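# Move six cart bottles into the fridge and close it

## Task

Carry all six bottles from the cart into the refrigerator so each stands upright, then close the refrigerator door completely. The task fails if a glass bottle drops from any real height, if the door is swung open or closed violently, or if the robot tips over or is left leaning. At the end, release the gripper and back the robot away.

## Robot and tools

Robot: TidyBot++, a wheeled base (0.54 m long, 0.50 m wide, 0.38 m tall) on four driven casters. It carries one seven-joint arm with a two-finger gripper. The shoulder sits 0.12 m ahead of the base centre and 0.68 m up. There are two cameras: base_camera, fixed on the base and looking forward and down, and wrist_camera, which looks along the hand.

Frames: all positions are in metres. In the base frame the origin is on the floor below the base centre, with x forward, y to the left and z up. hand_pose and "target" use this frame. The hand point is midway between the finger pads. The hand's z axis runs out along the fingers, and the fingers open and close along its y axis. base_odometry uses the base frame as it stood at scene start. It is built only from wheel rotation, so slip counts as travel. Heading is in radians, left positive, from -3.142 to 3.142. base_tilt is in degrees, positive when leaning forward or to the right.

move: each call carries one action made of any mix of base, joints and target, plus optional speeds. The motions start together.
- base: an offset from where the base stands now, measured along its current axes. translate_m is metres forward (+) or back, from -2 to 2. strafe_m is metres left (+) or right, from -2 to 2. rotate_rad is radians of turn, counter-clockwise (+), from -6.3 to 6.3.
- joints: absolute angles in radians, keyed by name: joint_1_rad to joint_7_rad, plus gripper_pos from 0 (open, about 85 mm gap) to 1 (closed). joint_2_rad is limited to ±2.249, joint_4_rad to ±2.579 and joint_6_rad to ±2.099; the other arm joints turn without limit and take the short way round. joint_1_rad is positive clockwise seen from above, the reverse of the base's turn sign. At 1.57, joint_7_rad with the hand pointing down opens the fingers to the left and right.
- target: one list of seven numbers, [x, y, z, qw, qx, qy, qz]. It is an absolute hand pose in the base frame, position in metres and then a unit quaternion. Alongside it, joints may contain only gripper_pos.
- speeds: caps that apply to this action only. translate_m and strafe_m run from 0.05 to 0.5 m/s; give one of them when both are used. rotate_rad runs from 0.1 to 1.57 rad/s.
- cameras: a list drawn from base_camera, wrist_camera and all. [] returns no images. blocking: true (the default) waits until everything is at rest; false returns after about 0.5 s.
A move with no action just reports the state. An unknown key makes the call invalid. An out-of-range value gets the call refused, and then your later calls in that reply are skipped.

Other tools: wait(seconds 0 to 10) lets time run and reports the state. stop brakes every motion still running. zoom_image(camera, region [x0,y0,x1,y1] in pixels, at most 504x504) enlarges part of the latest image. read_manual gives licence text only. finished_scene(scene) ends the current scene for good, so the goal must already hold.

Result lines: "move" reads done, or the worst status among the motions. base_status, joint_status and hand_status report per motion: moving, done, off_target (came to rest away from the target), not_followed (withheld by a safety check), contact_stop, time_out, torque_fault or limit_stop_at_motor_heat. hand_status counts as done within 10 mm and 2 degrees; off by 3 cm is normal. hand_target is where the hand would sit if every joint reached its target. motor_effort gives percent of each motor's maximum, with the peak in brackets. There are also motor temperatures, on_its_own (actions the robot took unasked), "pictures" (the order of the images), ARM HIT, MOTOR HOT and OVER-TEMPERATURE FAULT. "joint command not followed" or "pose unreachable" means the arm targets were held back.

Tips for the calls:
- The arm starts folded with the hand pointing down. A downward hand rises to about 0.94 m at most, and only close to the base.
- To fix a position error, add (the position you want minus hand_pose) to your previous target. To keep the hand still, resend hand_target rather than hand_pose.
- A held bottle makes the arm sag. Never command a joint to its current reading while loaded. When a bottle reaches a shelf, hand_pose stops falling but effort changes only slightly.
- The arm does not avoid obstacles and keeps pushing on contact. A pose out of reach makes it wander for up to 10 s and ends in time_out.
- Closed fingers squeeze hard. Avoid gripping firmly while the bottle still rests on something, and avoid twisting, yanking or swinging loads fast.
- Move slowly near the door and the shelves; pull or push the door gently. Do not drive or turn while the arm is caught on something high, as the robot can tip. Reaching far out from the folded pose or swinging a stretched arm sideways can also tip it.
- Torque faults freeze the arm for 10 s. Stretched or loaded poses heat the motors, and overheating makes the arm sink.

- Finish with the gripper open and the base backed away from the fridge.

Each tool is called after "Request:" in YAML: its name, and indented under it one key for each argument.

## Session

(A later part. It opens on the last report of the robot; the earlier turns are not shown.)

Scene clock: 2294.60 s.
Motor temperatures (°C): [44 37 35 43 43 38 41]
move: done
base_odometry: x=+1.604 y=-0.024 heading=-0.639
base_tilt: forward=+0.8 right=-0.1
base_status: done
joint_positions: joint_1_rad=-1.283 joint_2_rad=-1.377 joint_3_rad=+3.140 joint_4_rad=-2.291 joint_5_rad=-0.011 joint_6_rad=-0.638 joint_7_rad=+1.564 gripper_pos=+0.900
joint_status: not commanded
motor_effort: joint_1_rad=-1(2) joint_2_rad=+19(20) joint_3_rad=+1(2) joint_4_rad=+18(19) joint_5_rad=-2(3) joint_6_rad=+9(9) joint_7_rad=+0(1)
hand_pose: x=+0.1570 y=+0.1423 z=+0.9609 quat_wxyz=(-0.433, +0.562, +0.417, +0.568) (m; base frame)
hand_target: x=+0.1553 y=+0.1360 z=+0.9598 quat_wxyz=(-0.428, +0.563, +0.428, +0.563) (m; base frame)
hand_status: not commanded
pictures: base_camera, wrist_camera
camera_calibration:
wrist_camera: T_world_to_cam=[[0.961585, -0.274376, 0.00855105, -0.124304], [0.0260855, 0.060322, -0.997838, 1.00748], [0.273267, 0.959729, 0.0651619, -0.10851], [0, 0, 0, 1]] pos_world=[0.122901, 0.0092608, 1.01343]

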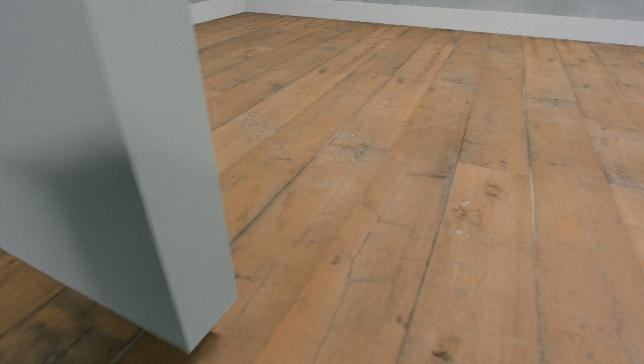

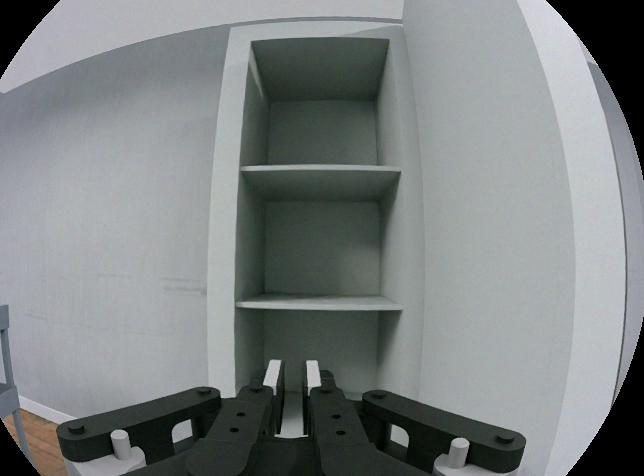

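Request:
wait:
  seconds: 0.5
  cameras: ["wrist_camera", "base_camera"]

Scene clock: 2319.87 s.
Motor temperatures (°C): [44 37 35 43 43 38 41]
base_odometry: x=+1.604 y=-0.024 heading=-0.639
base_tilt: forward=+0.8 right=-0.1
base_status: done
joint_positions: joint_1_rad=-1.283 joint_2_rad=-1.377 joint_3_rad=+3.140 joint_4_rad=-2.291 joint_5_rad=-0.011 joint_6_rad=-0.638 joint_7_rad=+1.564 gripper_pos=+0.900
joint_status: not commanded
motor_effort: joint_1_rad=+0(2) joint_2_rad=+19(20) joint_3_rad=+1(2) joint_4_rad=+18(19) joint_5_rad=-2(3) joint_6_rad=+9(9) joint_7_rad=+1(1)
hand_pose: x=+0.1570 y=+0.1423 z=+0.9609 quat_wxyz=(-0.433, +0.562, +0.417, +0.568) (m; base frame)
hand_target: x=+0.1553 y=+0.1360 z=+0.9598 quat_wxyz=(-0.428, +0.563, +0.428, +0.563) (m; base frame)
hand_status: not commanded
wait: 0.50 s; at rest from the start
pictures: base_camera, wrist_camera
camera_calibration:
wrist_camera: T_world_to_cam=[[0.961585, -0.274374, 0.00855069, -0.124304], [0.0260518, 0.0602053, -0.997846, 1.00747], [0.273268, 0.959737, 0.0650404, -0.108393], [0, 0, 0, 1]] pos_world=[0.122902, 0.00926769, 1.01341]

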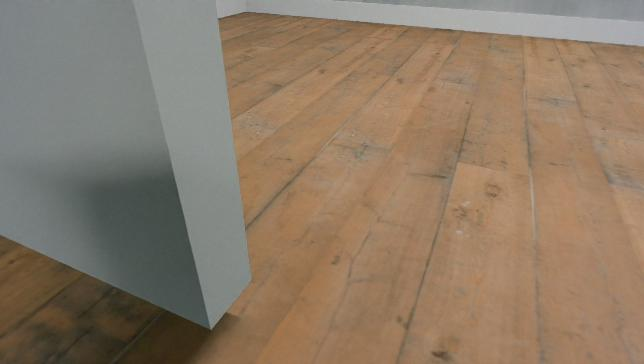

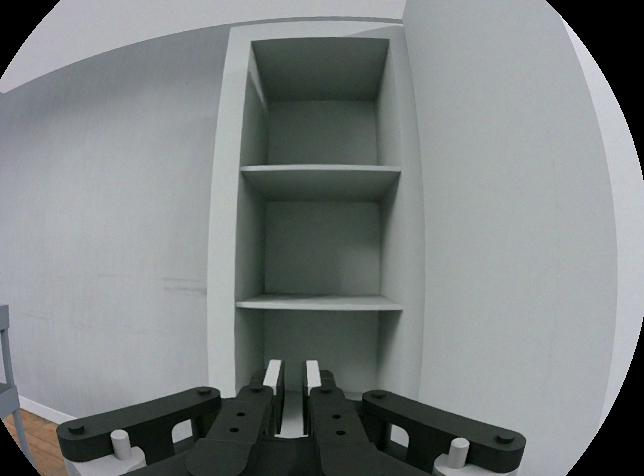

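Request:
wait:
  seconds: 1
  cameras: ["base_camera"]

Scene clock: 2334.53 s.
Motor temperatures (°C): [44 37 35 43 43 38 41]
base_odometry: x=+1.604 y=-0.024 heading=-0.639
base_tilt: forward=+0.8 right=-0.1
base_status: done
joint_positions: joint_1_rad=-1.283 joint_2_rad=-1.377 joint_3_rad=+3.140 joint_4_rad=-2.291 joint_5_rad=-0.011 joint_6_rad=-0.638 joint_7_rad=+1.564 gripper_pos=+0.900
joint_status: not commanded
motor_effort: joint_1_rad=+0(2) joint_2_rad=+19(20) joint_3_rad=+1(2) joint_4_rad=+18(19) joint_5_rad=-2(3) joint_6_rad=+9(9) joint_7_rad=+0(1)
hand_pose: x=+0.1570 y=+0.1423 z=+0.9608 quat_wxyz=(-0.433, +0.562, +0.417, +0.568) (m; base frame)
hand_target: x=+0.1553 y=+0.1360 z=+0.9598 quat_wxyz=(-0.428, +0.563, +0.428, +0.563) (m; base frame)
hand_status: not commanded
wait: 1.00 s; at rest from the start
pictures: base_camera

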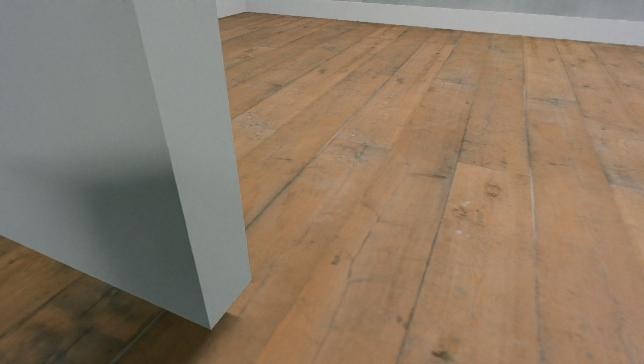

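Request:
move:
  base: {"translate_m": -0.236, "strafe_m": 0.451, "rotate_rad": 1.65}
  speeds: {"translate_m": 0.3, "rotate_rad": 0.7}
  cameras: ["wrist_camera", "base_camera"]

Scene clock: 2382.23 s.
Motor temperatures (°C): [44 37 35 43 43 38 41]
move: done
base_odometry: x=+1.683 y=+0.479 heading=+1.010
base_tilt: forward=+0.8 right=-0.1
base_status: done
joint_positions: joint_1_rad=-1.284 joint_2_rad=-1.380 joint_3_rad=+3.140 joint_4_rad=-2.287 joint_5_rad=-0.011 joint_6_rad=-0.639 joint_7_rad=+1.564 gripper_pos=+0.900
joint_status: not commanded
motor_effort: joint_1_rad=+0(2) joint_2_rad=+19(21) joint_3_rad=+2(2) joint_4_rad=+18(19) joint_5_rad=-2(3) joint_6_rad=+9(9) joint_7_rad=+0(1)
hand_pose: x=+0.1564 y=+0.1409 z=+0.9631 quat_wxyz=(-0.434, +0.561, +0.416, +0.569) (m; base frame)
hand_target: x=+0.1553 y=+0.1360 z=+0.9598 quat_wxyz=(-0.428, +0.563, +0.428, +0.563) (m; base frame)
hand_status: not commanded
pictures: base_camera, wrist_camera
camera_calibration:
wrist_camera: T_world_to_cam=[[0.961895, -0.273285, 0.00858267, -0.124373], [0.0275908, 0.0657873, -0.997452, 1.00842], [0.272024, 0.959681, 0.0708206, -0.112379], [0, 0, 0, 1]] pos_world=[0.122381, 0.0075182, 1.01487]

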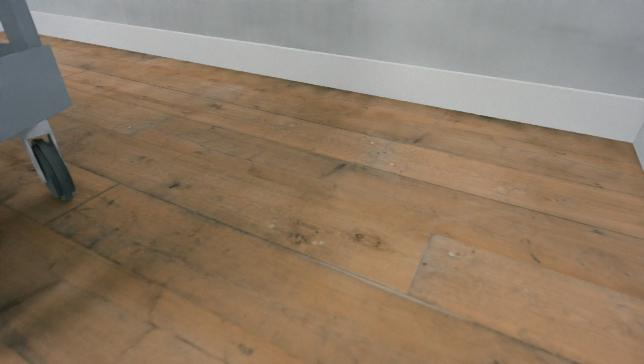

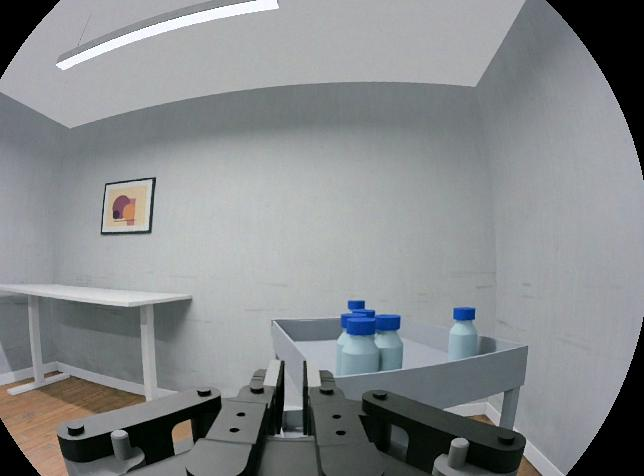

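Request:
zoom_image:
  camera: "wrist_camera"
  region: [260, 280, 540, 420]

Scaled by 1.800.

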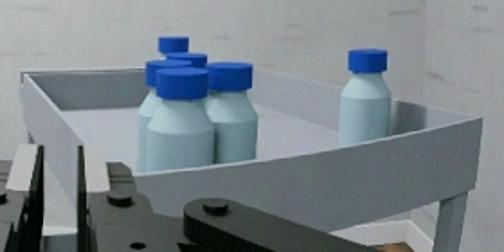

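Request:
move:
  base: {"translate_m": 0.121, "strafe_m": 0.08}
  speeds: {"translate_m": 0.2}
  joints: {"joint_1_rad": -1.2, "joint_2_rad": -0.3075, "joint_3_rad": 3.1416, "joint_4_rad": -1.1154, "joint_5_rad": 0.0, "joint_6_rad": -1.5483, "joint_7_rad": 1.571, "gripper_pos": 0.2}
  cameras: ["wrist_camera", "base_camera"]

Scene clock: 2535.30 s.
Motor temperatures (°C): [44 37 35 42 43 38 41]
move: done
base_odometry: x=+1.680 y=+0.624 heading=+1.010
base_tilt: forward=+0.8 right=-0.1
base_status: done
joint_positions: joint_1_rad=-1.223 joint_2_rad=-0.313 joint_3_rad=+3.140 joint_4_rad=-1.143 joint_5_rad=-0.011 joint_6_rad=-1.495 joint_7_rad=+1.564 gripper_pos=+0.200
joint_status: all done
motor_effort: joint_1_rad=-1(2) joint_2_rad=-4(21) joint_3_rad=+1(3) joint_4_rad=+16(19) joint_5_rad=-2(4) joint_6_rad=+7(10) joint_7_rad=+0(2)
hand_pose: x=+0.2261 y=+0.3112 z=+1.0813 quat_wxyz=(-0.233, +0.752, +0.526, +0.321) (m; base frame)
hand_target: x=+0.2337 y=+0.2987 z=+1.0800 quat_wxyz=(-0.216, +0.762, +0.522, +0.316) (m; base frame)
hand_status: not commanded
pictures: base_camera, wrist_camera
camera_calibration:
wrist_camera: T_world_to_cam=[[0.947231, -0.320548, 0.00131433, -0.119957], [-0.207497, -0.616276, -0.759703, 1.12152], [0.244331, 0.719342, -0.650269, 0.557638], [0, 0, 0, 1]] pos_world=[0.210091, 0.251582, 1.2148]

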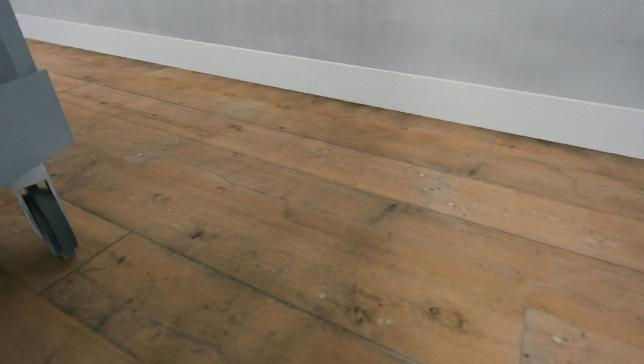

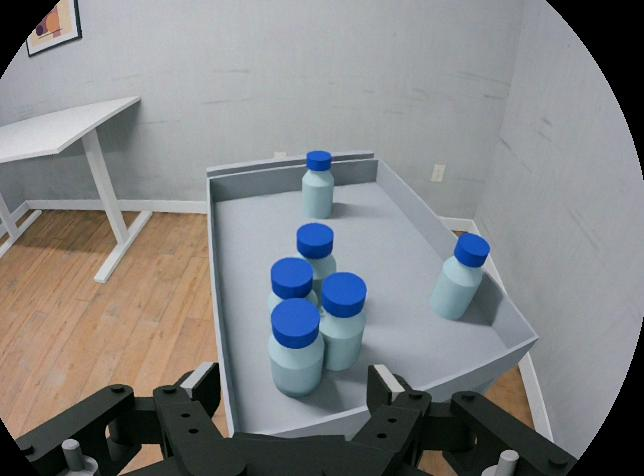

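Request:
zoom_image:
  camera: "wrist_camera"
  region: [200, 140, 520, 440]

Scaled by 1.575.

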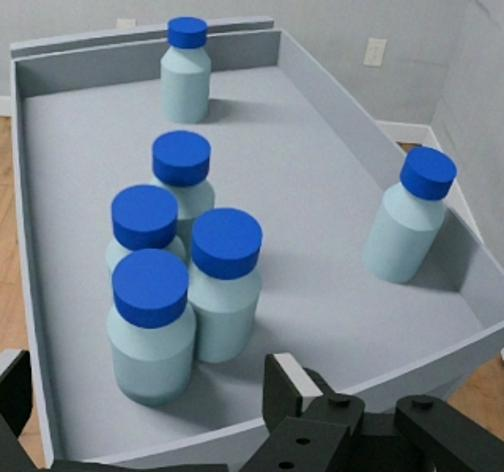

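Request:
move:
  joints: {"joint_1_rad": -0.81, "joint_2_rad": 0.2055, "joint_3_rad": 3.1416, "joint_4_rad": -0.98, "joint_5_rad": 0.0, "joint_6_rad": -1.19, "joint_7_rad": 1.571, "gripper_pos": 0.1}
  cameras: ["wrist_camera"]

Scene clock: 2621.13 s.
Motor temperatures (°C): [44 37 35 42 43 38 41]
move: done
base_odometry: x=+1.680 y=+0.624 heading=+1.010
base_tilt: forward=+0.8 right=-0.1
base_status: not commanded
joint_positions: joint_1_rad=-0.829 joint_2_rad=+0.205 joint_3_rad=+3.140 joint_4_rad=-1.007 joint_5_rad=-0.011 joint_6_rad=-1.237 joint_7_rad=+1.564 gripper_pos=+0.100
joint_status: all done
motor_effort: joint_1_rad=+0(2) joint_2_rad=-26(30) joint_3_rad=+0(2) joint_4_rad=+19(21) joint_5_rad=-2(3) joint_6_rad=+6(8) joint_7_rad=+0(1)
hand_pose: x=+0.5062 y=+0.4303 z=+0.9646 quat_wxyz=(-0.143, +0.862, +0.377, +0.308) (m; base frame)
hand_target: x=+0.5269 y=+0.4304 z=+0.9875 quat_wxyz=(-0.147, +0.852, +0.366, +0.344) (m; base frame)
hand_status: not commanded
pictures: wrist_camera
camera_calibration:
wrist_camera: T_world_to_cam=[[0.749785, -0.661674, -0.00326377, -0.0958775], [-0.490953, -0.55301, -0.67316, 1.19712], [0.443607, 0.506328, -0.73949, 0.40445], [0, 0, 0, 1]] pos_world=[0.4802, 0.393795, 1.10463]

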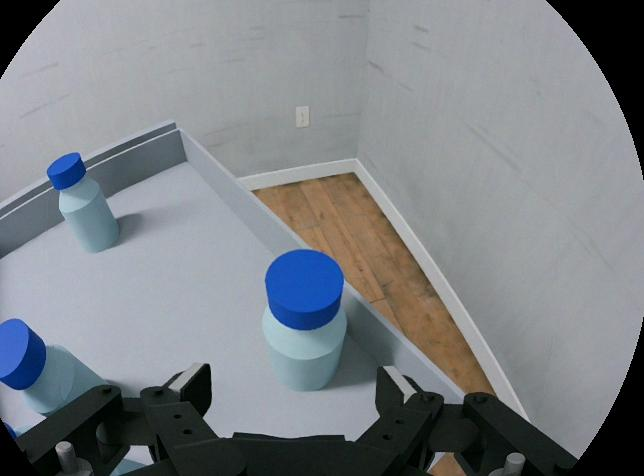

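Request:
move:
  joints: {"joint_6_rad": -0.917}
  cameras: []

Request:
move:
  joints: {"joint_2_rad": 0.345, "joint_4_rad": -1.076}
  cameras: ["wrist_camera"]

Scene clock: 2644.83 s.
Motor temperatures (°C): [44 37 35 42 43 38 41]
move: done
base_odometry: x=+1.680 y=+0.624 heading=+1.010
base_tilt: forward=+0.8 right=-0.1
base_status: not commanded
joint_positions: joint_1_rad=-0.829 joint_2_rad=+0.205 joint_3_rad=+3.140 joint_4_rad=-0.996 joint_5_rad=-0.011 joint_6_rad=-0.951 joint_7_rad=+1.564 gripper_pos=+0.100
joint_status: all done
motor_effort: joint_1_rad=+0(1) joint_2_rad=-27(28) joint_3_rad=+0(1) joint_4_rad=+20(21) joint_5_rad=-2(3) joint_6_rad=+7(8) joint_7_rad=+0(1)
hand_pose: x=+0.5471 y=+0.4743 z=+1.0365 quat_wxyz=(-0.198, +0.807, +0.352, +0.432) (m; base frame)
hand_target: x=+0.5631 y=+0.4684 z=+1.0540 quat_wxyz=(-0.196, +0.798, +0.342, +0.456) (m; base frame)
hand_status: not commanded
pictures: none
No camera images: "cameras" was empty.

Scene clock: 2646.30 s.
Motor temperatures (°C): [44 37 35 42 43 38 41]
move: done
base_odometry: x=+1.680 y=+0.624 heading=+1.010
base_tilt: forward=+0.8 right=-0.2
base_status: not commanded
joint_positions: joint_1_rad=-0.829 joint_2_rad=+0.345 joint_3_rad=+3.140 joint_4_rad=-1.070 joint_5_rad=-0.011 joint_6_rad=-0.951 joint_7_rad=+1.564 gripper_pos=+0.100
joint_status: all done
motor_effort: joint_1_rad=-1(1) joint_2_rad=-32(38) joint_3_rad=+0(1) joint_4_rad=+20(23) joint_5_rad=-2(3) joint_6_rad=+6(8) joint_7_rad=+0(1)
hand_pose: x=+0.5687 y=+0.4979 z=+0.9043 quat_wxyz=(-0.159, +0.849, +0.369, +0.343) (m; base frame)
hand_target: x=+0.5850 y=+0.4914 z=+0.9086 quat_wxyz=(-0.154, +0.846, +0.363, +0.359) (m; base frame)
hand_status: not commanded
pictures: wrist_camera
camera_calibration:
wrist_camera: T_world_to_cam=[[0.74793, -0.663771, -0.00292004, -0.096392], [-0.453568, -0.507854, -0.732366, 1.2344], [0.484641, 0.549083, -0.680905, 0.200353], [0, 0, 0, 1]] pos_world=[0.534879, 0.4529, 1.04017]

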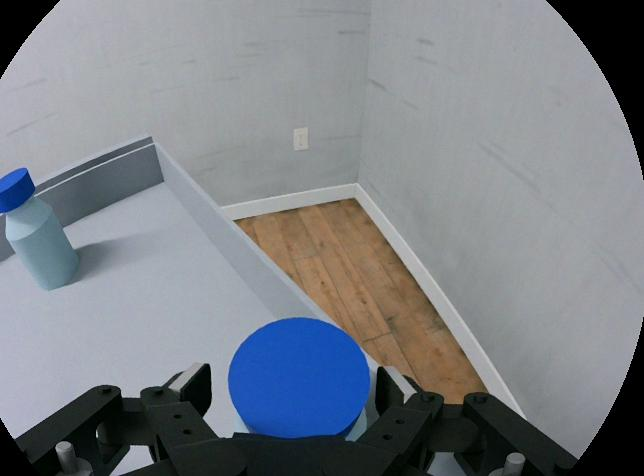

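Request:
move:
  joints: {"joint_2_rad": 0.332}
  cameras: []

Request:
move:
  joints: {"gripper_pos": 0.5}
  cameras: ["wrist_camera"]

Scene clock: 2663.33 s.
Motor temperatures (°C): [44 37 35 42 43 38 41]
move: done
base_odometry: x=+1.680 y=+0.624 heading=+1.010
base_tilt: forward=+0.8 right=-0.2
base_status: not commanded
joint_positions: joint_1_rad=-0.829 joint_2_rad=+0.338 joint_3_rad=+3.140 joint_4_rad=-1.070 joint_5_rad=-0.011 joint_6_rad=-0.951 joint_7_rad=+1.564 gripper_pos=+0.100
joint_status: all done
motor_effort: joint_1_rad=+0(1) joint_2_rad=-32(34) joint_3_rad=+0(1) joint_4_rad=+20(21) joint_5_rad=-2(3) joint_6_rad=+6(7) joint_7_rad=+0(1)
hand_pose: x=+0.5677 y=+0.4967 z=+0.9090 quat_wxyz=(-0.160, +0.848, +0.369, +0.346) (m; base frame)
hand_target: x=+0.5829 y=+0.4892 z=+0.9174 quat_wxyz=(-0.156, +0.844, +0.362, +0.365) (m; base frame)
hand_status: not commanded
pictures: none
No camera images: "cameras" was empty.

Scene clock: 2664.10 s.
Motor temperatures (°C): [44 37 35 42 43 38 41]
move: off_target
base_odometry: x=+1.680 y=+0.624 heading=+1.010
base_tilt: forward=+0.8 right=-0.1
base_status: not commanded
joint_positions: joint_1_rad=-0.828 joint_2_rad=+0.337 joint_3_rad=+3.140 joint_4_rad=-1.070 joint_5_rad=-0.011 joint_6_rad=-0.950 joint_7_rad=+1.564 gripper_pos=+0.426
joint_status: gripper_pos off_target (ended at +0.426, target +0.500)
motor_effort: joint_1_rad=+0(2) joint_2_rad=-32(33) joint_3_rad=+0(1) joint_4_rad=+21(22) joint_5_rad=-2(3) joint_6_rad=+7(8) joint_7_rad=+1(1)
hand_pose: x=+0.5682 y=+0.4960 z=+0.9095 quat_wxyz=(-0.160, +0.848, +0.368, +0.347) (m; base frame)
hand_target: x=+0.5829 y=+0.4892 z=+0.9174 quat_wxyz=(-0.156, +0.844, +0.362, +0.365) (m; base frame)
hand_status: not commanded
pictures: wrist_camera
camera_calibration:
wrist_camera: T_world_to_cam=[[0.747105, -0.6647, -0.00278402, -0.0963864], [-0.450298, -0.503033, -0.737692, 1.23761], [0.488943, 0.552387, -0.675132, 0.195796], [0, 0, 0, 1]] pos_world=[0.533572, 0.450337, 1.0449]

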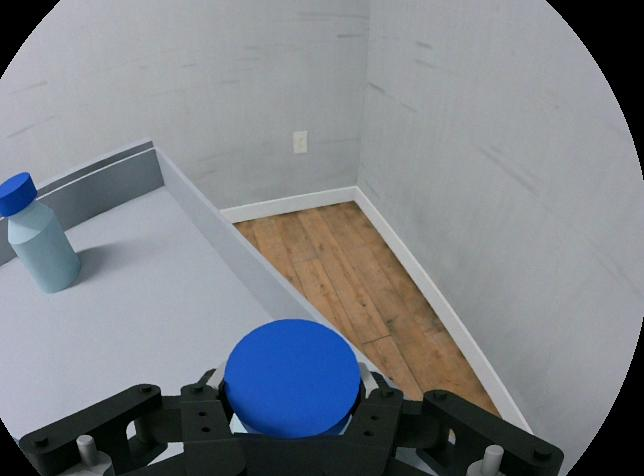

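Request:
move:
  joints: {"joint_2_rad": 0.31, "joint_4_rad": -0.985, "joint_6_rad": -1.10, "gripper_pos": 0.55}
  cameras: ["wrist_camera"]

Scene clock: 2682.33 s.
Motor temperatures (°C): [44 38 35 42 43 38 41]
move: off_target
base_odometry: x=+1.680 y=+0.624 heading=+1.010
base_tilt: forward=+0.8 right=-0.1
base_status: not commanded
joint_positions: joint_1_rad=-0.828 joint_2_rad=+0.333 joint_3_rad=+3.140 joint_4_rad=-1.023 joint_5_rad=-0.011 joint_6_rad=-1.069 joint_7_rad=+1.564 gripper_pos=+0.426
joint_status: gripper_pos off_target (ended at +0.426, target +0.550); the others done
motor_effort: joint_1_rad=+0(1) joint_2_rad=-35(37) joint_3_rad=+0(1) joint_4_rad=+23(24) joint_5_rad=-2(3) joint_6_rad=+8(9) joint_7_rad=+0(1)
hand_pose: x=+0.5544 y=+0.4813 z=+0.9118 quat_wxyz=(-0.147, +0.859, +0.374, +0.318) (m; base frame)
hand_target: x=+0.5609 y=+0.4661 z=+0.9396 quat_wxyz=(-0.144, +0.856, +0.367, +0.335) (m; base frame)
hand_status: not commanded
pictures: wrist_camera
camera_calibration:
wrist_camera: T_world_to_cam=[[0.747814, -0.663898, -0.00355731, -0.0959455], [-0.481835, -0.539037, -0.690851, 1.21779], [0.456737, 0.518342, -0.722989, 0.290147], [0, 0, 0, 1]] pos_world=[0.526003, 0.442341, 1.05074]

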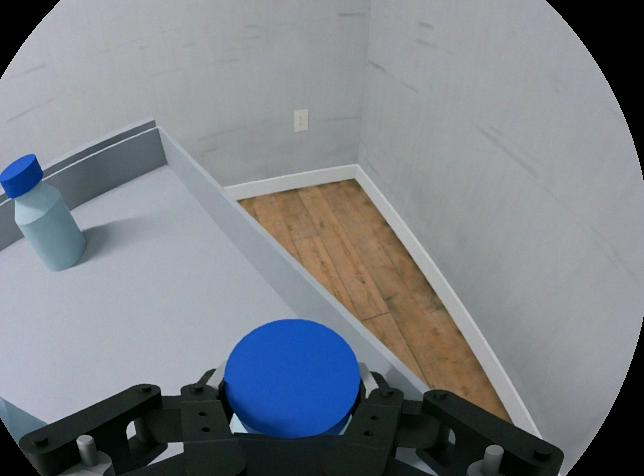

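Request:
move:
  joints: {"joint_2_rad": 0.25, "joint_4_rad": -0.84, "joint_6_rad": -1.27}
  cameras: ["wrist_camera"]

Scene clock: 2688.43 s.
Motor temperatures (°C): [44 38 35 42 43 38 41]
move: done
base_odometry: x=+1.680 y=+0.624 heading=+1.010
base_tilt: forward=+0.8 right=-0.2
base_status: not commanded
joint_positions: joint_1_rad=-0.828 joint_2_rad=+0.263 joint_3_rad=+3.140 joint_4_rad=-0.876 joint_5_rad=-0.011 joint_6_rad=-1.232 joint_7_rad=+1.564 gripper_pos=+0.426
joint_status: all done
motor_effort: joint_1_rad=-1(1) joint_2_rad=-32(39) joint_3_rad=+0(1) joint_4_rad=+22(25) joint_5_rad=-2(3) joint_6_rad=+9(9) joint_7_rad=+0(1)
hand_pose: x=+0.5290 y=+0.4539 z=+0.9962 quat_wxyz=(-0.158, +0.849, +0.371, +0.341) (m; base frame)
hand_target: x=+0.5332 y=+0.4370 z=+1.0139 quat_wxyz=(-0.150, +0.850, +0.364, +0.350) (m; base frame)
hand_status: not commanded
pictures: wrist_camera
camera_calibration:
wrist_camera: T_world_to_cam=[[0.749022, -0.662543, -0.00200727, -0.0976246], [-0.454922, -0.512094, -0.728565, 1.26022], [0.481677, 0.546624, -0.684974, 0.313053], [0, 0, 0, 1]] pos_world=[0.495634, 0.409548, 1.13239]

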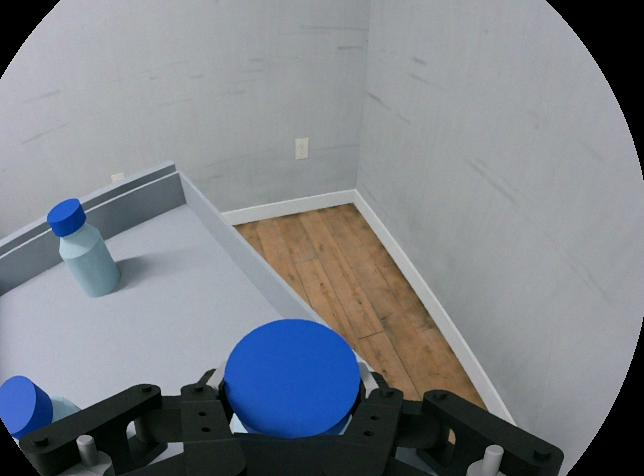

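Request:
move:
  joints: {"joint_1_rad": -0.7, "joint_2_rad": -0.35, "joint_4_rad": -1.06, "joint_6_rad": -1.63}
  cameras: []

Request:
move:
  joints: {"joint_1_rad": 0.3}
  cameras: ["wrist_camera"]

Scene clock: 2704.67 s.
Motor temperatures (°C): [44 38 35 42 43 38 41]
move: done
base_odometry: x=+1.680 y=+0.624 heading=+1.010
base_tilt: forward=+0.8 right=-0.1
base_status: not commanded
joint_positions: joint_1_rad=-0.723 joint_2_rad=-0.342 joint_3_rad=+3.140 joint_4_rad=-1.054 joint_5_rad=-0.011 joint_6_rad=-1.593 joint_7_rad=+1.564 gripper_pos=+0.426
joint_status: all done
motor_effort: joint_1_rad=+0(1) joint_2_rad=-3(36) joint_3_rad=+1(1) joint_4_rad=+18(23) joint_5_rad=-2(3) joint_6_rad=+9(11) joint_7_rad=+0(1)
hand_pose: x=+0.3369 y=+0.1994 z=+1.1075 quat_wxyz=(-0.149, +0.855, +0.323, +0.378) (m; base frame)
hand_target: x=+0.3356 y=+0.1842 z=+1.0989 quat_wxyz=(-0.134, +0.865, +0.316, +0.366) (m; base frame)
hand_status: not commanded
pictures: none
No camera images: "cameras" was empty.

Scene clock: 2706.93 s.
Motor temperatures (°C): [44 38 35 42 43 38 41]
move: done
base_odometry: x=+1.680 y=+0.624 heading=+1.010
base_tilt: forward=+0.8 right=-0.1
base_status: not commanded
joint_positions: joint_1_rad=+0.278 joint_2_rad=-0.342 joint_3_rad=+3.140 joint_4_rad=-1.054 joint_5_rad=-0.011 joint_6_rad=-1.594 joint_7_rad=+1.564 gripper_pos=+0.426
joint_status: all done
motor_effort: joint_1_rad=+0(1) joint_2_rad=-3(4) joint_3_rad=+1(2) joint_4_rad=+18(18) joint_5_rad=-2(3) joint_6_rad=+9(9) joint_7_rad=+0(1)
hand_pose: x=+0.4043 y=-0.0759 z=+1.1071 quat_wxyz=(+0.050, +0.905, -0.127, +0.402) (m; base frame)
hand_target: x=+0.3910 y=-0.0827 z=+1.0989 quat_wxyz=(+0.058, +0.910, -0.138, +0.386) (m; base frame)
hand_status: not commanded
pictures: wrist_camera
camera_calibration:
wrist_camera: T_world_to_cam=[[-0.252989, -0.967466, 0.00239198, 0.022108], [-0.616233, 0.159236, -0.771298, 1.17649], [0.745824, -0.196604, -0.636469, 0.52179], [0, 0, 0, 1]] pos_world=[0.341421, -0.0633647, 1.23948]

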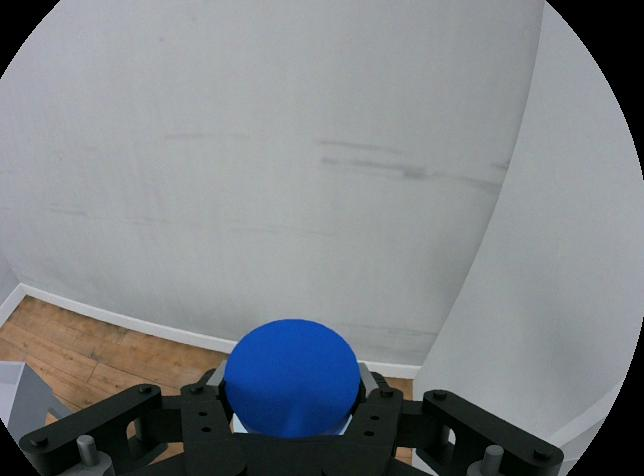

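Request:
move:
  cameras: ["base_camera", "wrist_camera"]

Scene clock: 2736.17 s.
Motor temperatures (°C): [44 38 35 42 43 38 41]
base_odometry: x=+1.680 y=+0.624 heading=+1.010
base_tilt: forward=+0.8 right=-0.1
base_status: not commanded
joint_positions: joint_1_rad=+0.278 joint_2_rad=-0.342 joint_3_rad=+3.140 joint_4_rad=-1.055 joint_5_rad=-0.011 joint_6_rad=-1.595 joint_7_rad=+1.564 gripper_pos=+0.426
joint_status: all done
motor_effort: joint_1_rad=-1(1) joint_2_rad=-4(4) joint_3_rad=+1(2) joint_4_rad=+18(18) joint_5_rad=-2(3) joint_6_rad=+9(9) joint_7_rad=+0(1)
hand_pose: x=+0.4042 y=-0.0759 z=+1.1070 quat_wxyz=(+0.050, +0.905, -0.127, +0.402) (m; base frame)
hand_target: x=+0.3910 y=-0.0827 z=+1.0989 quat_wxyz=(+0.058, +0.910, -0.138, +0.386) (m; base frame)
hand_status: not commanded
pictures: base_camera, wrist_camera
camera_calibration:
wrist_camera: T_world_to_cam=[[-0.253269, -0.967393, 0.00238271, 0.0221526], [-0.616681, 0.159552, -0.770875, 1.17602], [0.745359, -0.196708, -0.636982, 0.522511], [0, 0, 0, 1]] pos_world=[0.341381, -0.0634235, 1.23934]

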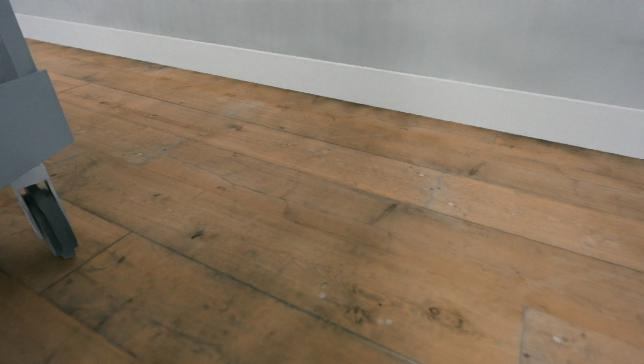

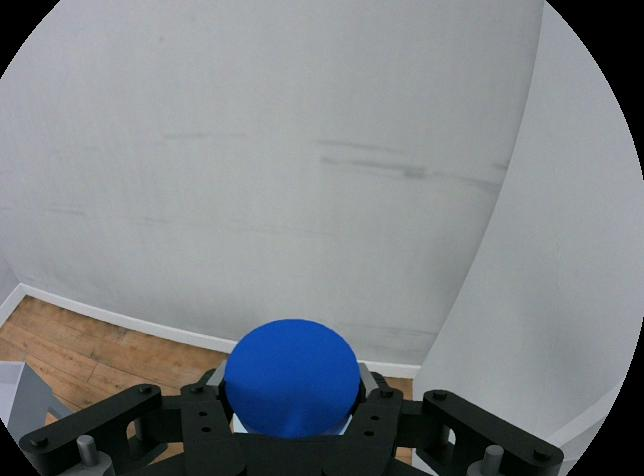

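Request:
move:
  joints: {"joint_1_rad": 1.33}
  cameras: ["wrist_camera"]

Request:
move:
  base: {"translate_m": -0.117, "strafe_m": -0.434}
  speeds: {"strafe_m": 0.25}
  cameras: ["base_camera", "wrist_camera"]

Scene clock: 2751.13 s.
Motor temperatures (°C): [44 37 35 42 43 38 41]
move: done
base_odometry: x=+1.680 y=+0.624 heading=+1.010
base_tilt: forward=+0.8 right=-0.1
base_status: not commanded
joint_positions: joint_1_rad=+1.308 joint_2_rad=-0.342 joint_3_rad=+3.140 joint_4_rad=-1.055 joint_5_rad=-0.011 joint_6_rad=-1.595 joint_7_rad=+1.564 gripper_pos=+0.426
joint_status: all done
motor_effort: joint_1_rad=+0(1) joint_2_rad=-3(4) joint_3_rad=+1(2) joint_4_rad=+18(18) joint_5_rad=-2(3) joint_6_rad=+9(9) joint_7_rad=+0(1)
hand_pose: x=+0.2008 y=-0.2835 z=+1.1068 quat_wxyz=(+0.241, +0.726, -0.556, +0.325) (m; base frame)
hand_target: x=+0.1881 y=-0.2758 z=+1.0989 quat_wxyz=(+0.241, +0.725, -0.568, +0.307) (m; base frame)
hand_status: not commanded
pictures: wrist_camera
camera_calibration:
wrist_camera: T_world_to_cam=[[-0.959631, -0.281251, 0.00237391, 0.10622], [-0.181032, 0.611179, -0.770511, 1.12372], [0.215256, -0.739836, -0.637422, 0.586131], [0, 0, 0, 1]] pos_world=[0.179194, -0.223282, 1.2392]

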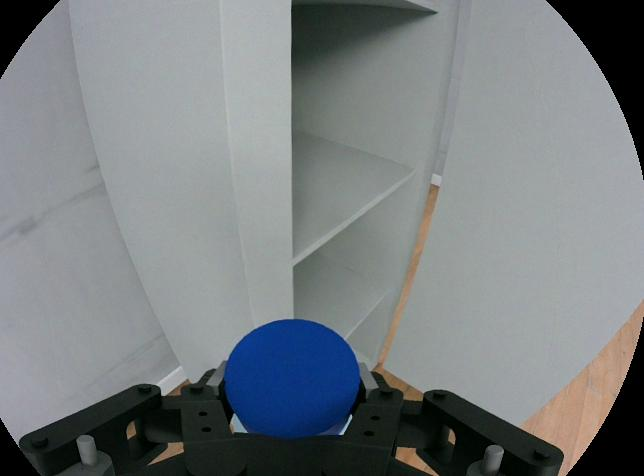

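Scene clock: 2753.80 s.
Motor temperatures (°C): [44 37 35 42 43 38 41]
move: done
base_odometry: x=+1.985 y=+0.294 heading=+1.011
base_tilt: forward=+0.8 right=-0.1
base_status: done
joint_positions: joint_1_rad=+1.309 joint_2_rad=-0.338 joint_3_rad=+3.141 joint_4_rad=-1.059 joint_5_rad=-0.011 joint_6_rad=-1.599 joint_7_rad=+1.564 gripper_pos=+0.426
joint_status: not commanded
motor_effort: joint_1_rad=+0(1) joint_2_rad=-3(8) joint_3_rad=+1(2) joint_4_rad=+18(18) joint_5_rad=-2(3) joint_6_rad=+9(10) joint_7_rad=+0(1)
hand_pose: x=+0.2006 y=-0.2845 z=+1.1030 quat_wxyz=(+0.238, +0.727, -0.558, +0.321) (m; base frame)
hand_target: x=+0.1881 y=-0.2758 z=+1.0989 quat_wxyz=(+0.241, +0.725, -0.568, +0.307) (m; base frame)
hand_status: not commanded
pictures: base_camera, wrist_camera
camera_calibration:
wrist_camera: T_world_to_cam=[[-0.960001, -0.279989, 0.00206884, 0.106535], [-0.182526, 0.620193, -0.762919, 1.11587], [0.212326, -0.73278, -0.646491, 0.595588], [0, 0, 0, 1]] pos_world=[0.179491, -0.225792, 1.23614]

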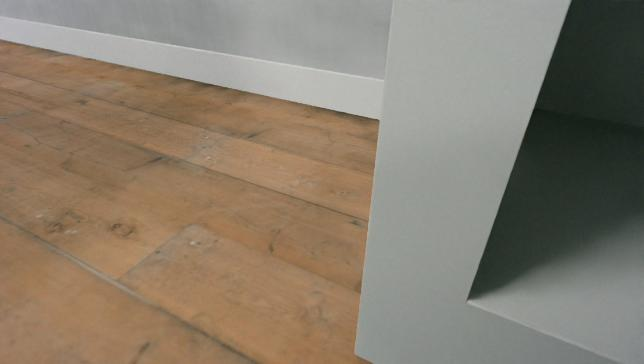

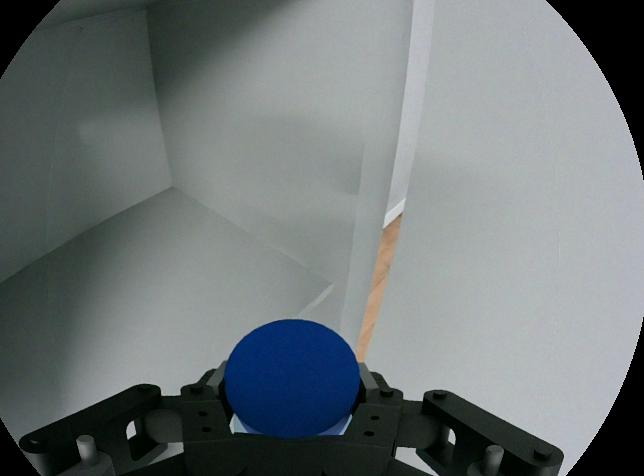

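Request:
zoom_image:
  camera: "base_camera"
  region: [340, 0, 644, 364]

Request:
zoom_image:
  camera: "wrist_camera"
  region: [0, 0, 504, 400]

Scaled by 1.385.

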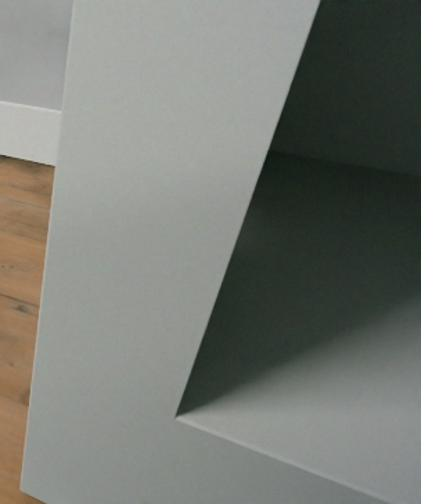

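Scaled by 1.000.

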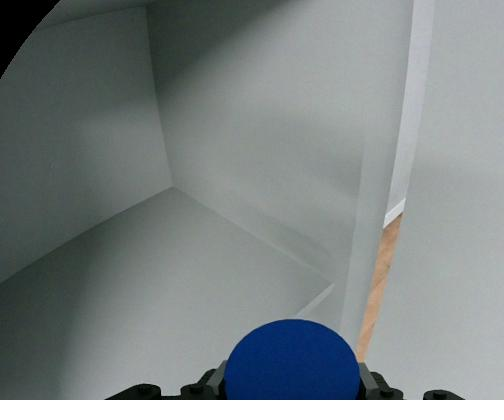

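Request:
move:
  joints: {"joint_1_rad": 1.076, "joint_2_rad": -0.05, "joint_4_rad": -0.80, "joint_6_rad": -1.53}
  cameras: ["wrist_camera"]

Scene clock: 2909.37 s.
Motor temperatures (°C): [44 36 35 41 43 38 41]
move: off_target
base_odometry: x=+1.985 y=+0.294 heading=+1.011
base_tilt: forward=+0.8 right=-0.1
base_status: not commanded
joint_positions: joint_1_rad=+1.097 joint_2_rad=-0.033 joint_3_rad=+3.141 joint_4_rad=-0.841 joint_5_rad=-0.011 joint_6_rad=-1.580 joint_7_rad=+1.564 gripper_pos=+0.426
joint_status: joint_4_rad off_target (ended at -0.841, target -0.800); the others done
motor_effort: joint_1_rad=+0(2) joint_2_rad=-16(21) joint_3_rad=+0(1) joint_4_rad=+18(20) joint_5_rad=-2(3) joint_6_rad=+9(11) joint_7_rad=+0(1)
hand_pose: x=+0.3182 y=-0.3770 z=+1.0925 quat_wxyz=(+0.186, +0.793, -0.485, +0.317) (m; base frame)
hand_target: x=+0.3241 y=-0.3773 z=+1.1293 quat_wxyz=(+0.214, +0.780, -0.466, +0.359) (m; base frame)
hand_status: not commanded
pictures: wrist_camera
camera_calibration:
wrist_camera: T_world_to_cam=[[-0.879672, -0.475582, 0.000197513, 0.0962491], [-0.331648, 0.613144, -0.716983, 1.1813], [0.340863, -0.630775, -0.697091, 0.548894], [0, 0, 0, 1]] pos_world=[0.289348, -0.332307, 1.22958]

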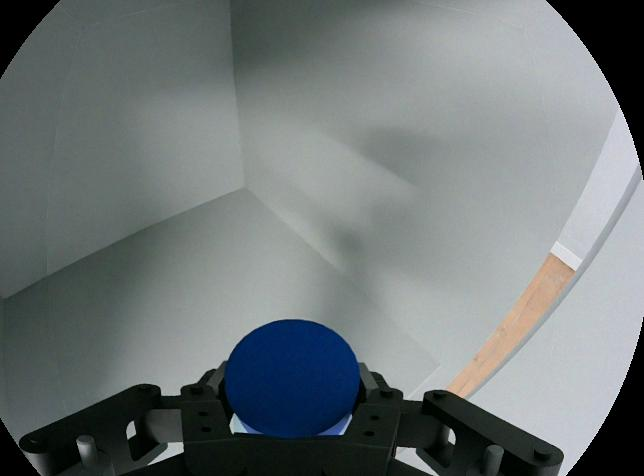

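Request:
move:
  joints: {"joint_2_rad": 0.21, "joint_4_rad": -0.578, "joint_6_rad": -1.46}
  cameras: ["wrist_camera"]

Scene clock: 2923.90 s.
Motor temperatures (°C): [44 36 35 41 43 38 41]
move: off_target
base_odometry: x=+1.985 y=+0.294 heading=+1.011
base_tilt: forward=+0.8 right=-0.1
base_status: not commanded
joint_positions: joint_1_rad=+1.090 joint_2_rad=+0.224 joint_3_rad=+3.143 joint_4_rad=-0.619 joint_5_rad=-0.010 joint_6_rad=-1.517 joint_7_rad=+1.564 gripper_pos=+0.426
joint_status: joint_4_rad off_target (ended at -0.619, target -0.578); the others done
motor_effort: joint_1_rad=+0(5) joint_2_rad=-27(31) joint_3_rad=+0(3) joint_4_rad=+19(21) joint_5_rad=-3(3) joint_6_rad=+9(10) joint_7_rad=+0(1)
hand_pose: x=+0.3758 y=-0.4834 z=+1.0803 quat_wxyz=(+0.192, +0.790, -0.481, +0.329) (m; base frame)
hand_target: x=+0.3829 y=-0.4862 z=+1.1200 quat_wxyz=(+0.221, +0.774, -0.462, +0.371) (m; base frame)
hand_status: not commanded
pictures: wrist_camera
camera_calibration:
wrist_camera: T_world_to_cam=[[-0.877785, -0.479055, 0.000735087, 0.0933343], [-0.324611, 0.593663, -0.736337, 1.26576], [0.352309, -0.646584, -0.676614, 0.419563], [0, 0, 0, 1]] pos_world=[0.344992, -0.435442, 1.21584]

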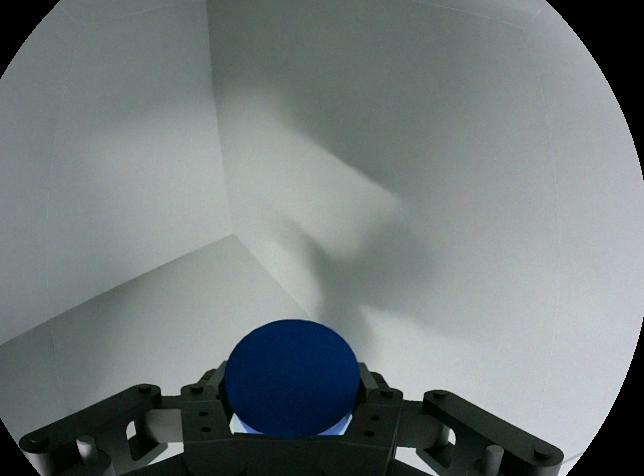

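Request:
move:
  joints: {"joint_2_rad": 0.162, "joint_4_rad": -0.745, "joint_6_rad": -1.37}
  cameras: []

Scene clock: 2933.03 s.
Motor temperatures (°C): [44 37 35 41 43 38 41]
move: done
base_odometry: x=+1.985 y=+0.294 heading=+1.011
base_tilt: forward=+0.8 right=-0.1
base_status: not commanded
joint_positions: joint_1_rad=+1.090 joint_2_rad=+0.191 joint_3_rad=+3.143 joint_4_rad=-0.744 joint_5_rad=-0.010 joint_6_rad=-1.431 joint_7_rad=+1.564 gripper_pos=+0.426
joint_status: all done
motor_effort: joint_1_rad=+0(1) joint_2_rad=-27(29) joint_3_rad=+0(1) joint_4_rad=+20(21) joint_5_rad=-2(2) joint_6_rad=+9(10) joint_7_rad=+0(1)
hand_pose: x=+0.3773 y=-0.4865 z=+1.0590 quat_wxyz=(+0.191, +0.791, -0.482, +0.326) (m; base frame)
hand_target: x=+0.3824 y=-0.4854 z=+1.0887 quat_wxyz=(+0.215, +0.780, -0.465, +0.360) (m; base frame)
hand_status: not commanded
pictures: none
No camera images: "cameras" was empty.

Request:
move:
  joints: {"joint_2_rad": 0.136, "joint_4_rad": -0.815, "joint_6_rad": -1.315}
  cameras: []

Request:
move:
  joints: {"joint_2_rad": 0.126, "joint_4_rad": -0.855, "joint_6_rad": -1.285}
  cameras: ["wrist_camera"]

Scene clock: 2939.10 s.
Motor temperatures (°C): [44 37 35 41 43 38 41]
move: done
base_odometry: x=+1.985 y=+0.294 heading=+1.011
base_tilt: forward=+0.8 right=-0.1
base_status: not commanded
joint_positions: joint_1_rad=+1.090 joint_2_rad=+0.165 joint_3_rad=+3.143 joint_4_rad=-0.814 joint_5_rad=-0.010 joint_6_rad=-1.375 joint_7_rad=+1.564 gripper_pos=+0.426
joint_status: all done
motor_effort: joint_1_rad=+0(1) joint_2_rad=-27(27) joint_3_rad=+0(1) joint_4_rad=+21(21) joint_5_rad=-2(3) joint_6_rad=+9(10) joint_7_rad=+0(1)
hand_pose: x=+0.3771 y=-0.4862 z=+1.0529 quat_wxyz=(+0.194, +0.788, -0.481, +0.331) (m; base frame)
hand_target: x=+0.3823 y=-0.4851 z=+1.0819 quat_wxyz=(+0.217, +0.778, -0.464, +0.364) (m; base frame)
hand_status: not commanded
pictures: none
No camera images: "cameras" was empty.

Scene clock: 2939.77 s.
Motor temperatures (°C): [44 37 35 41 43 38 41]
move: done
base_odometry: x=+1.985 y=+0.294 heading=+1.011
base_tilt: forward=+0.8 right=-0.1
base_status: not commanded
joint_positions: joint_1_rad=+1.090 joint_2_rad=+0.151 joint_3_rad=+3.143 joint_4_rad=-0.852 joint_5_rad=-0.010 joint_6_rad=-1.340 joint_7_rad=+1.564 gripper_pos=+0.426
joint_status: all done
motor_effort: joint_1_rad=+0(1) joint_2_rad=-26(27) joint_3_rad=+0(1) joint_4_rad=+21(21) joint_5_rad=-2(2) joint_6_rad=+9(9) joint_7_rad=+1(1)
hand_pose: x=+0.3775 y=-0.4869 z=+1.0499 quat_wxyz=(+0.196, +0.786, -0.480, +0.336) (m; base frame)
hand_target: x=+0.3829 y=-0.4862 z=+1.0747 quat_wxyz=(+0.217, +0.778, -0.464, +0.364) (m; base frame)
hand_status: not commanded
pictures: wrist_camera
camera_calibration:
wrist_camera: T_world_to_cam=[[-0.878499, -0.477744, -0.000139098, 0.0949735], [-0.317023, 0.583176, -0.747932, 1.2502], [0.357401, -0.657014, -0.663776, 0.375664], [0, 0, 0, 1]] pos_world=[0.345513, -0.436895, 1.18443]

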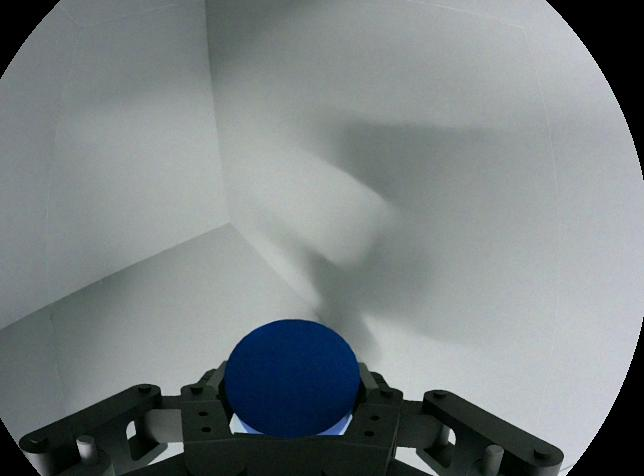

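Request:
move:
  joints: {"joint_2_rad": 0.115, "joint_4_rad": -0.892, "joint_6_rad": -1.259}
  cameras: []

Request:
move:
  joints: {"joint_2_rad": 0.107, "joint_4_rad": -0.915, "joint_6_rad": -1.242}
  cameras: []

Scene clock: 2944.77 s.
Motor temperatures (°C): [44 37 35 41 43 38 41]
move: done
base_odometry: x=+1.985 y=+0.294 heading=+1.011
base_tilt: forward=+0.8 right=-0.1
base_status: not commanded
joint_positions: joint_1_rad=+1.090 joint_2_rad=+0.133 joint_3_rad=+3.143 joint_4_rad=-0.884 joint_5_rad=-0.010 joint_6_rad=-1.311 joint_7_rad=+1.564 gripper_pos=+0.426
joint_status: all done
motor_effort: joint_1_rad=+0(1) joint_2_rad=-26(27) joint_3_rad=+0(1) joint_4_rad=+21(21) joint_5_rad=-2(3) joint_6_rad=+9(9) joint_7_rad=+0(1)
hand_pose: x=+0.3766 y=-0.4853 z=+1.0501 quat_wxyz=(+0.200, +0.784, -0.479, +0.341) (m; base frame)
hand_target: x=+0.3828 y=-0.4861 z=+1.0684 quat_wxyz=(+0.217, +0.778, -0.464, +0.364) (m; base frame)
hand_status: not commanded
pictures: none
No camera images: "cameras" was empty.

Scene clock: 2945.37 s.
Motor temperatures (°C): [44 37 35 41 43 38 41]
move: done
base_odometry: x=+1.985 y=+0.294 heading=+1.011
base_tilt: forward=+0.8 right=-0.1
base_status: not commanded
joint_positions: joint_1_rad=+1.090 joint_2_rad=+0.122 joint_3_rad=+3.143 joint_4_rad=-0.905 joint_5_rad=-0.010 joint_6_rad=-1.292 joint_7_rad=+1.564 gripper_pos=+0.426
joint_status: all done
motor_effort: joint_1_rad=-1(1) joint_2_rad=-25(25) joint_3_rad=+0(1) joint_4_rad=+20(21) joint_5_rad=-2(3) joint_6_rad=+8(9) joint_7_rad=+0(1)
hand_pose: x=+0.3761 y=-0.4844 z=+1.0502 quat_wxyz=(+0.202, +0.782, -0.478, +0.345) (m; base frame)
hand_target: x=+0.3826 y=-0.4857 z=+1.0653 quat_wxyz=(+0.218, +0.777, -0.464, +0.365) (m; base frame)
hand_status: not commanded
pictures: none
No camera images: "cameras" was empty.

Request:
move:
  joints: {"joint_2_rad": 0.094, "joint_4_rad": -0.950, "joint_6_rad": -1.215}
  cameras: []

Request:
move:
  joints: {"gripper_pos": 0.30}
  cameras: ["wrist_camera"]

Scene clock: 2955.37 s.
Motor temperatures (°C): [44 37 35 41 43 38 41]
move: done
base_odometry: x=+1.985 y=+0.294 heading=+1.011
base_tilt: forward=+0.8 right=-0.1
base_status: not commanded
joint_positions: joint_1_rad=+1.090 joint_2_rad=+0.105 joint_3_rad=+3.143 joint_4_rad=-0.937 joint_5_rad=-0.010 joint_6_rad=-1.263 joint_7_rad=+1.564 gripper_pos=+0.426
joint_status: all done
motor_effort: joint_1_rad=-1(1) joint_2_rad=-23(25) joint_3_rad=+0(0) joint_4_rad=+19(21) joint_5_rad=-3(3) joint_6_rad=+8(8) joint_7_rad=+0(1)
hand_pose: x=+0.3752 y=-0.4828 z=+1.0504 quat_wxyz=(+0.205, +0.780, -0.476, +0.351) (m; base frame)
hand_target: x=+0.3821 y=-0.4849 z=+1.0610 quat_wxyz=(+0.219, +0.777, -0.463, +0.367) (m; base frame)
hand_status: not commanded
pictures: none
No camera images: "cameras" was empty.

Scene clock: 2956.10 s.
Motor temperatures (°C): [44 37 35 41 43 38 41]
move: done
base_odometry: x=+1.985 y=+0.294 heading=+1.011
base_tilt: forward=+0.8 right=-0.1
base_status: not commanded
joint_positions: joint_1_rad=+1.090 joint_2_rad=+0.102 joint_3_rad=+3.143 joint_4_rad=-0.938 joint_5_rad=-0.010 joint_6_rad=-1.257 joint_7_rad=+1.564 gripper_pos=+0.300
joint_status: all done
motor_effort: joint_1_rad=+0(1) joint_2_rad=-22(24) joint_3_rad=+0(1) joint_4_rad=+19(21) joint_5_rad=-2(3) joint_6_rad=+7(9) joint_7_rad=+0(1)
hand_pose: x=+0.3753 y=-0.4830 z=+1.0531 quat_wxyz=(+0.207, +0.778, -0.475, +0.354) (m; base frame)
hand_target: x=+0.3821 y=-0.4849 z=+1.0610 quat_wxyz=(+0.219, +0.777, -0.463, +0.367) (m; base frame)
hand_status: not commanded
pictures: wrist_camera
camera_calibration:
wrist_camera: T_world_to_cam=[[-0.878871, -0.477059, 0.000234579, 0.0950159], [-0.299925, 0.55216, -0.777923, 1.25981], [0.370986, -0.683765, -0.628359, 0.325835], [0, 0, 0, 1]] pos_world=[0.340476, -0.427495, 1.18476]

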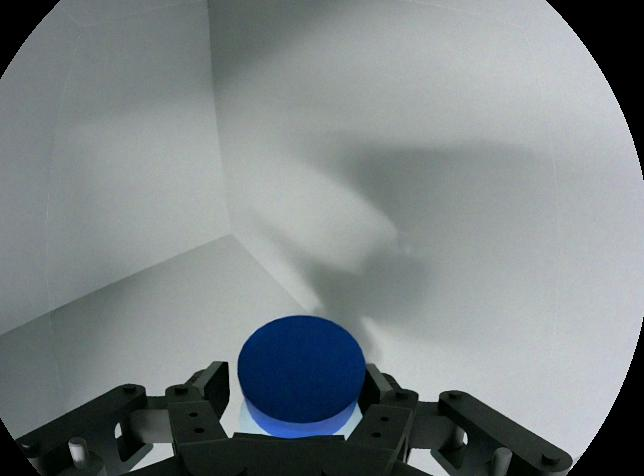

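Request:
move:
  joints: {"gripper_pos": 0.12}
  cameras: ["wrist_camera"]

Scene clock: 2959.93 s.
Motor temperatures (°C): [44 37 35 41 43 38 41]
move: done
base_odometry: x=+1.985 y=+0.294 heading=+1.011
base_tilt: forward=+0.8 right=-0.1
base_status: not commanded
joint_positions: joint_1_rad=+1.090 joint_2_rad=+0.102 joint_3_rad=+3.143 joint_4_rad=-0.938 joint_5_rad=-0.010 joint_6_rad=-1.257 joint_7_rad=+1.564 gripper_pos=+0.120
joint_status: all done
motor_effort: joint_1_rad=+0(1) joint_2_rad=-21(22) joint_3_rad=+0(1) joint_4_rad=+18(19) joint_5_rad=-2(3) joint_6_rad=+7(7) joint_7_rad=+0(1)
hand_pose: x=+0.3753 y=-0.4830 z=+1.0531 quat_wxyz=(+0.207, +0.778, -0.475, +0.354) (m; base frame)
hand_target: x=+0.3821 y=-0.4849 z=+1.0610 quat_wxyz=(+0.219, +0.777, -0.463, +0.367) (m; base frame)
hand_status: not commanded
pictures: wrist_camera
camera_calibration:
wrist_camera: T_world_to_cam=[[-0.878871, -0.477059, 0.000234579, 0.0950159], [-0.299925, 0.55216, -0.777923, 1.25981], [0.370986, -0.683765, -0.628359, 0.325835], [0, 0, 0, 1]] pos_world=[0.340476, -0.427495, 1.18476]

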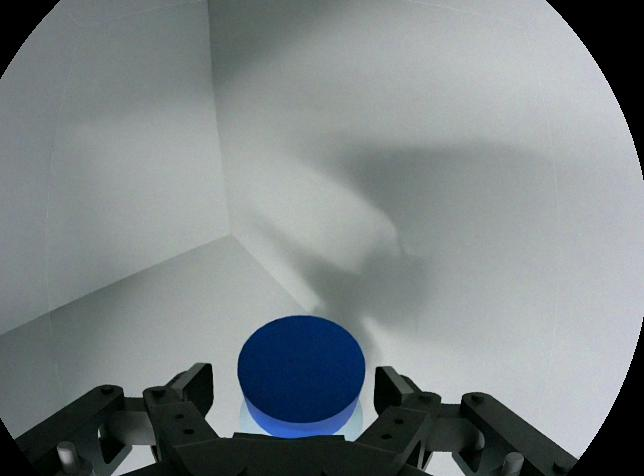

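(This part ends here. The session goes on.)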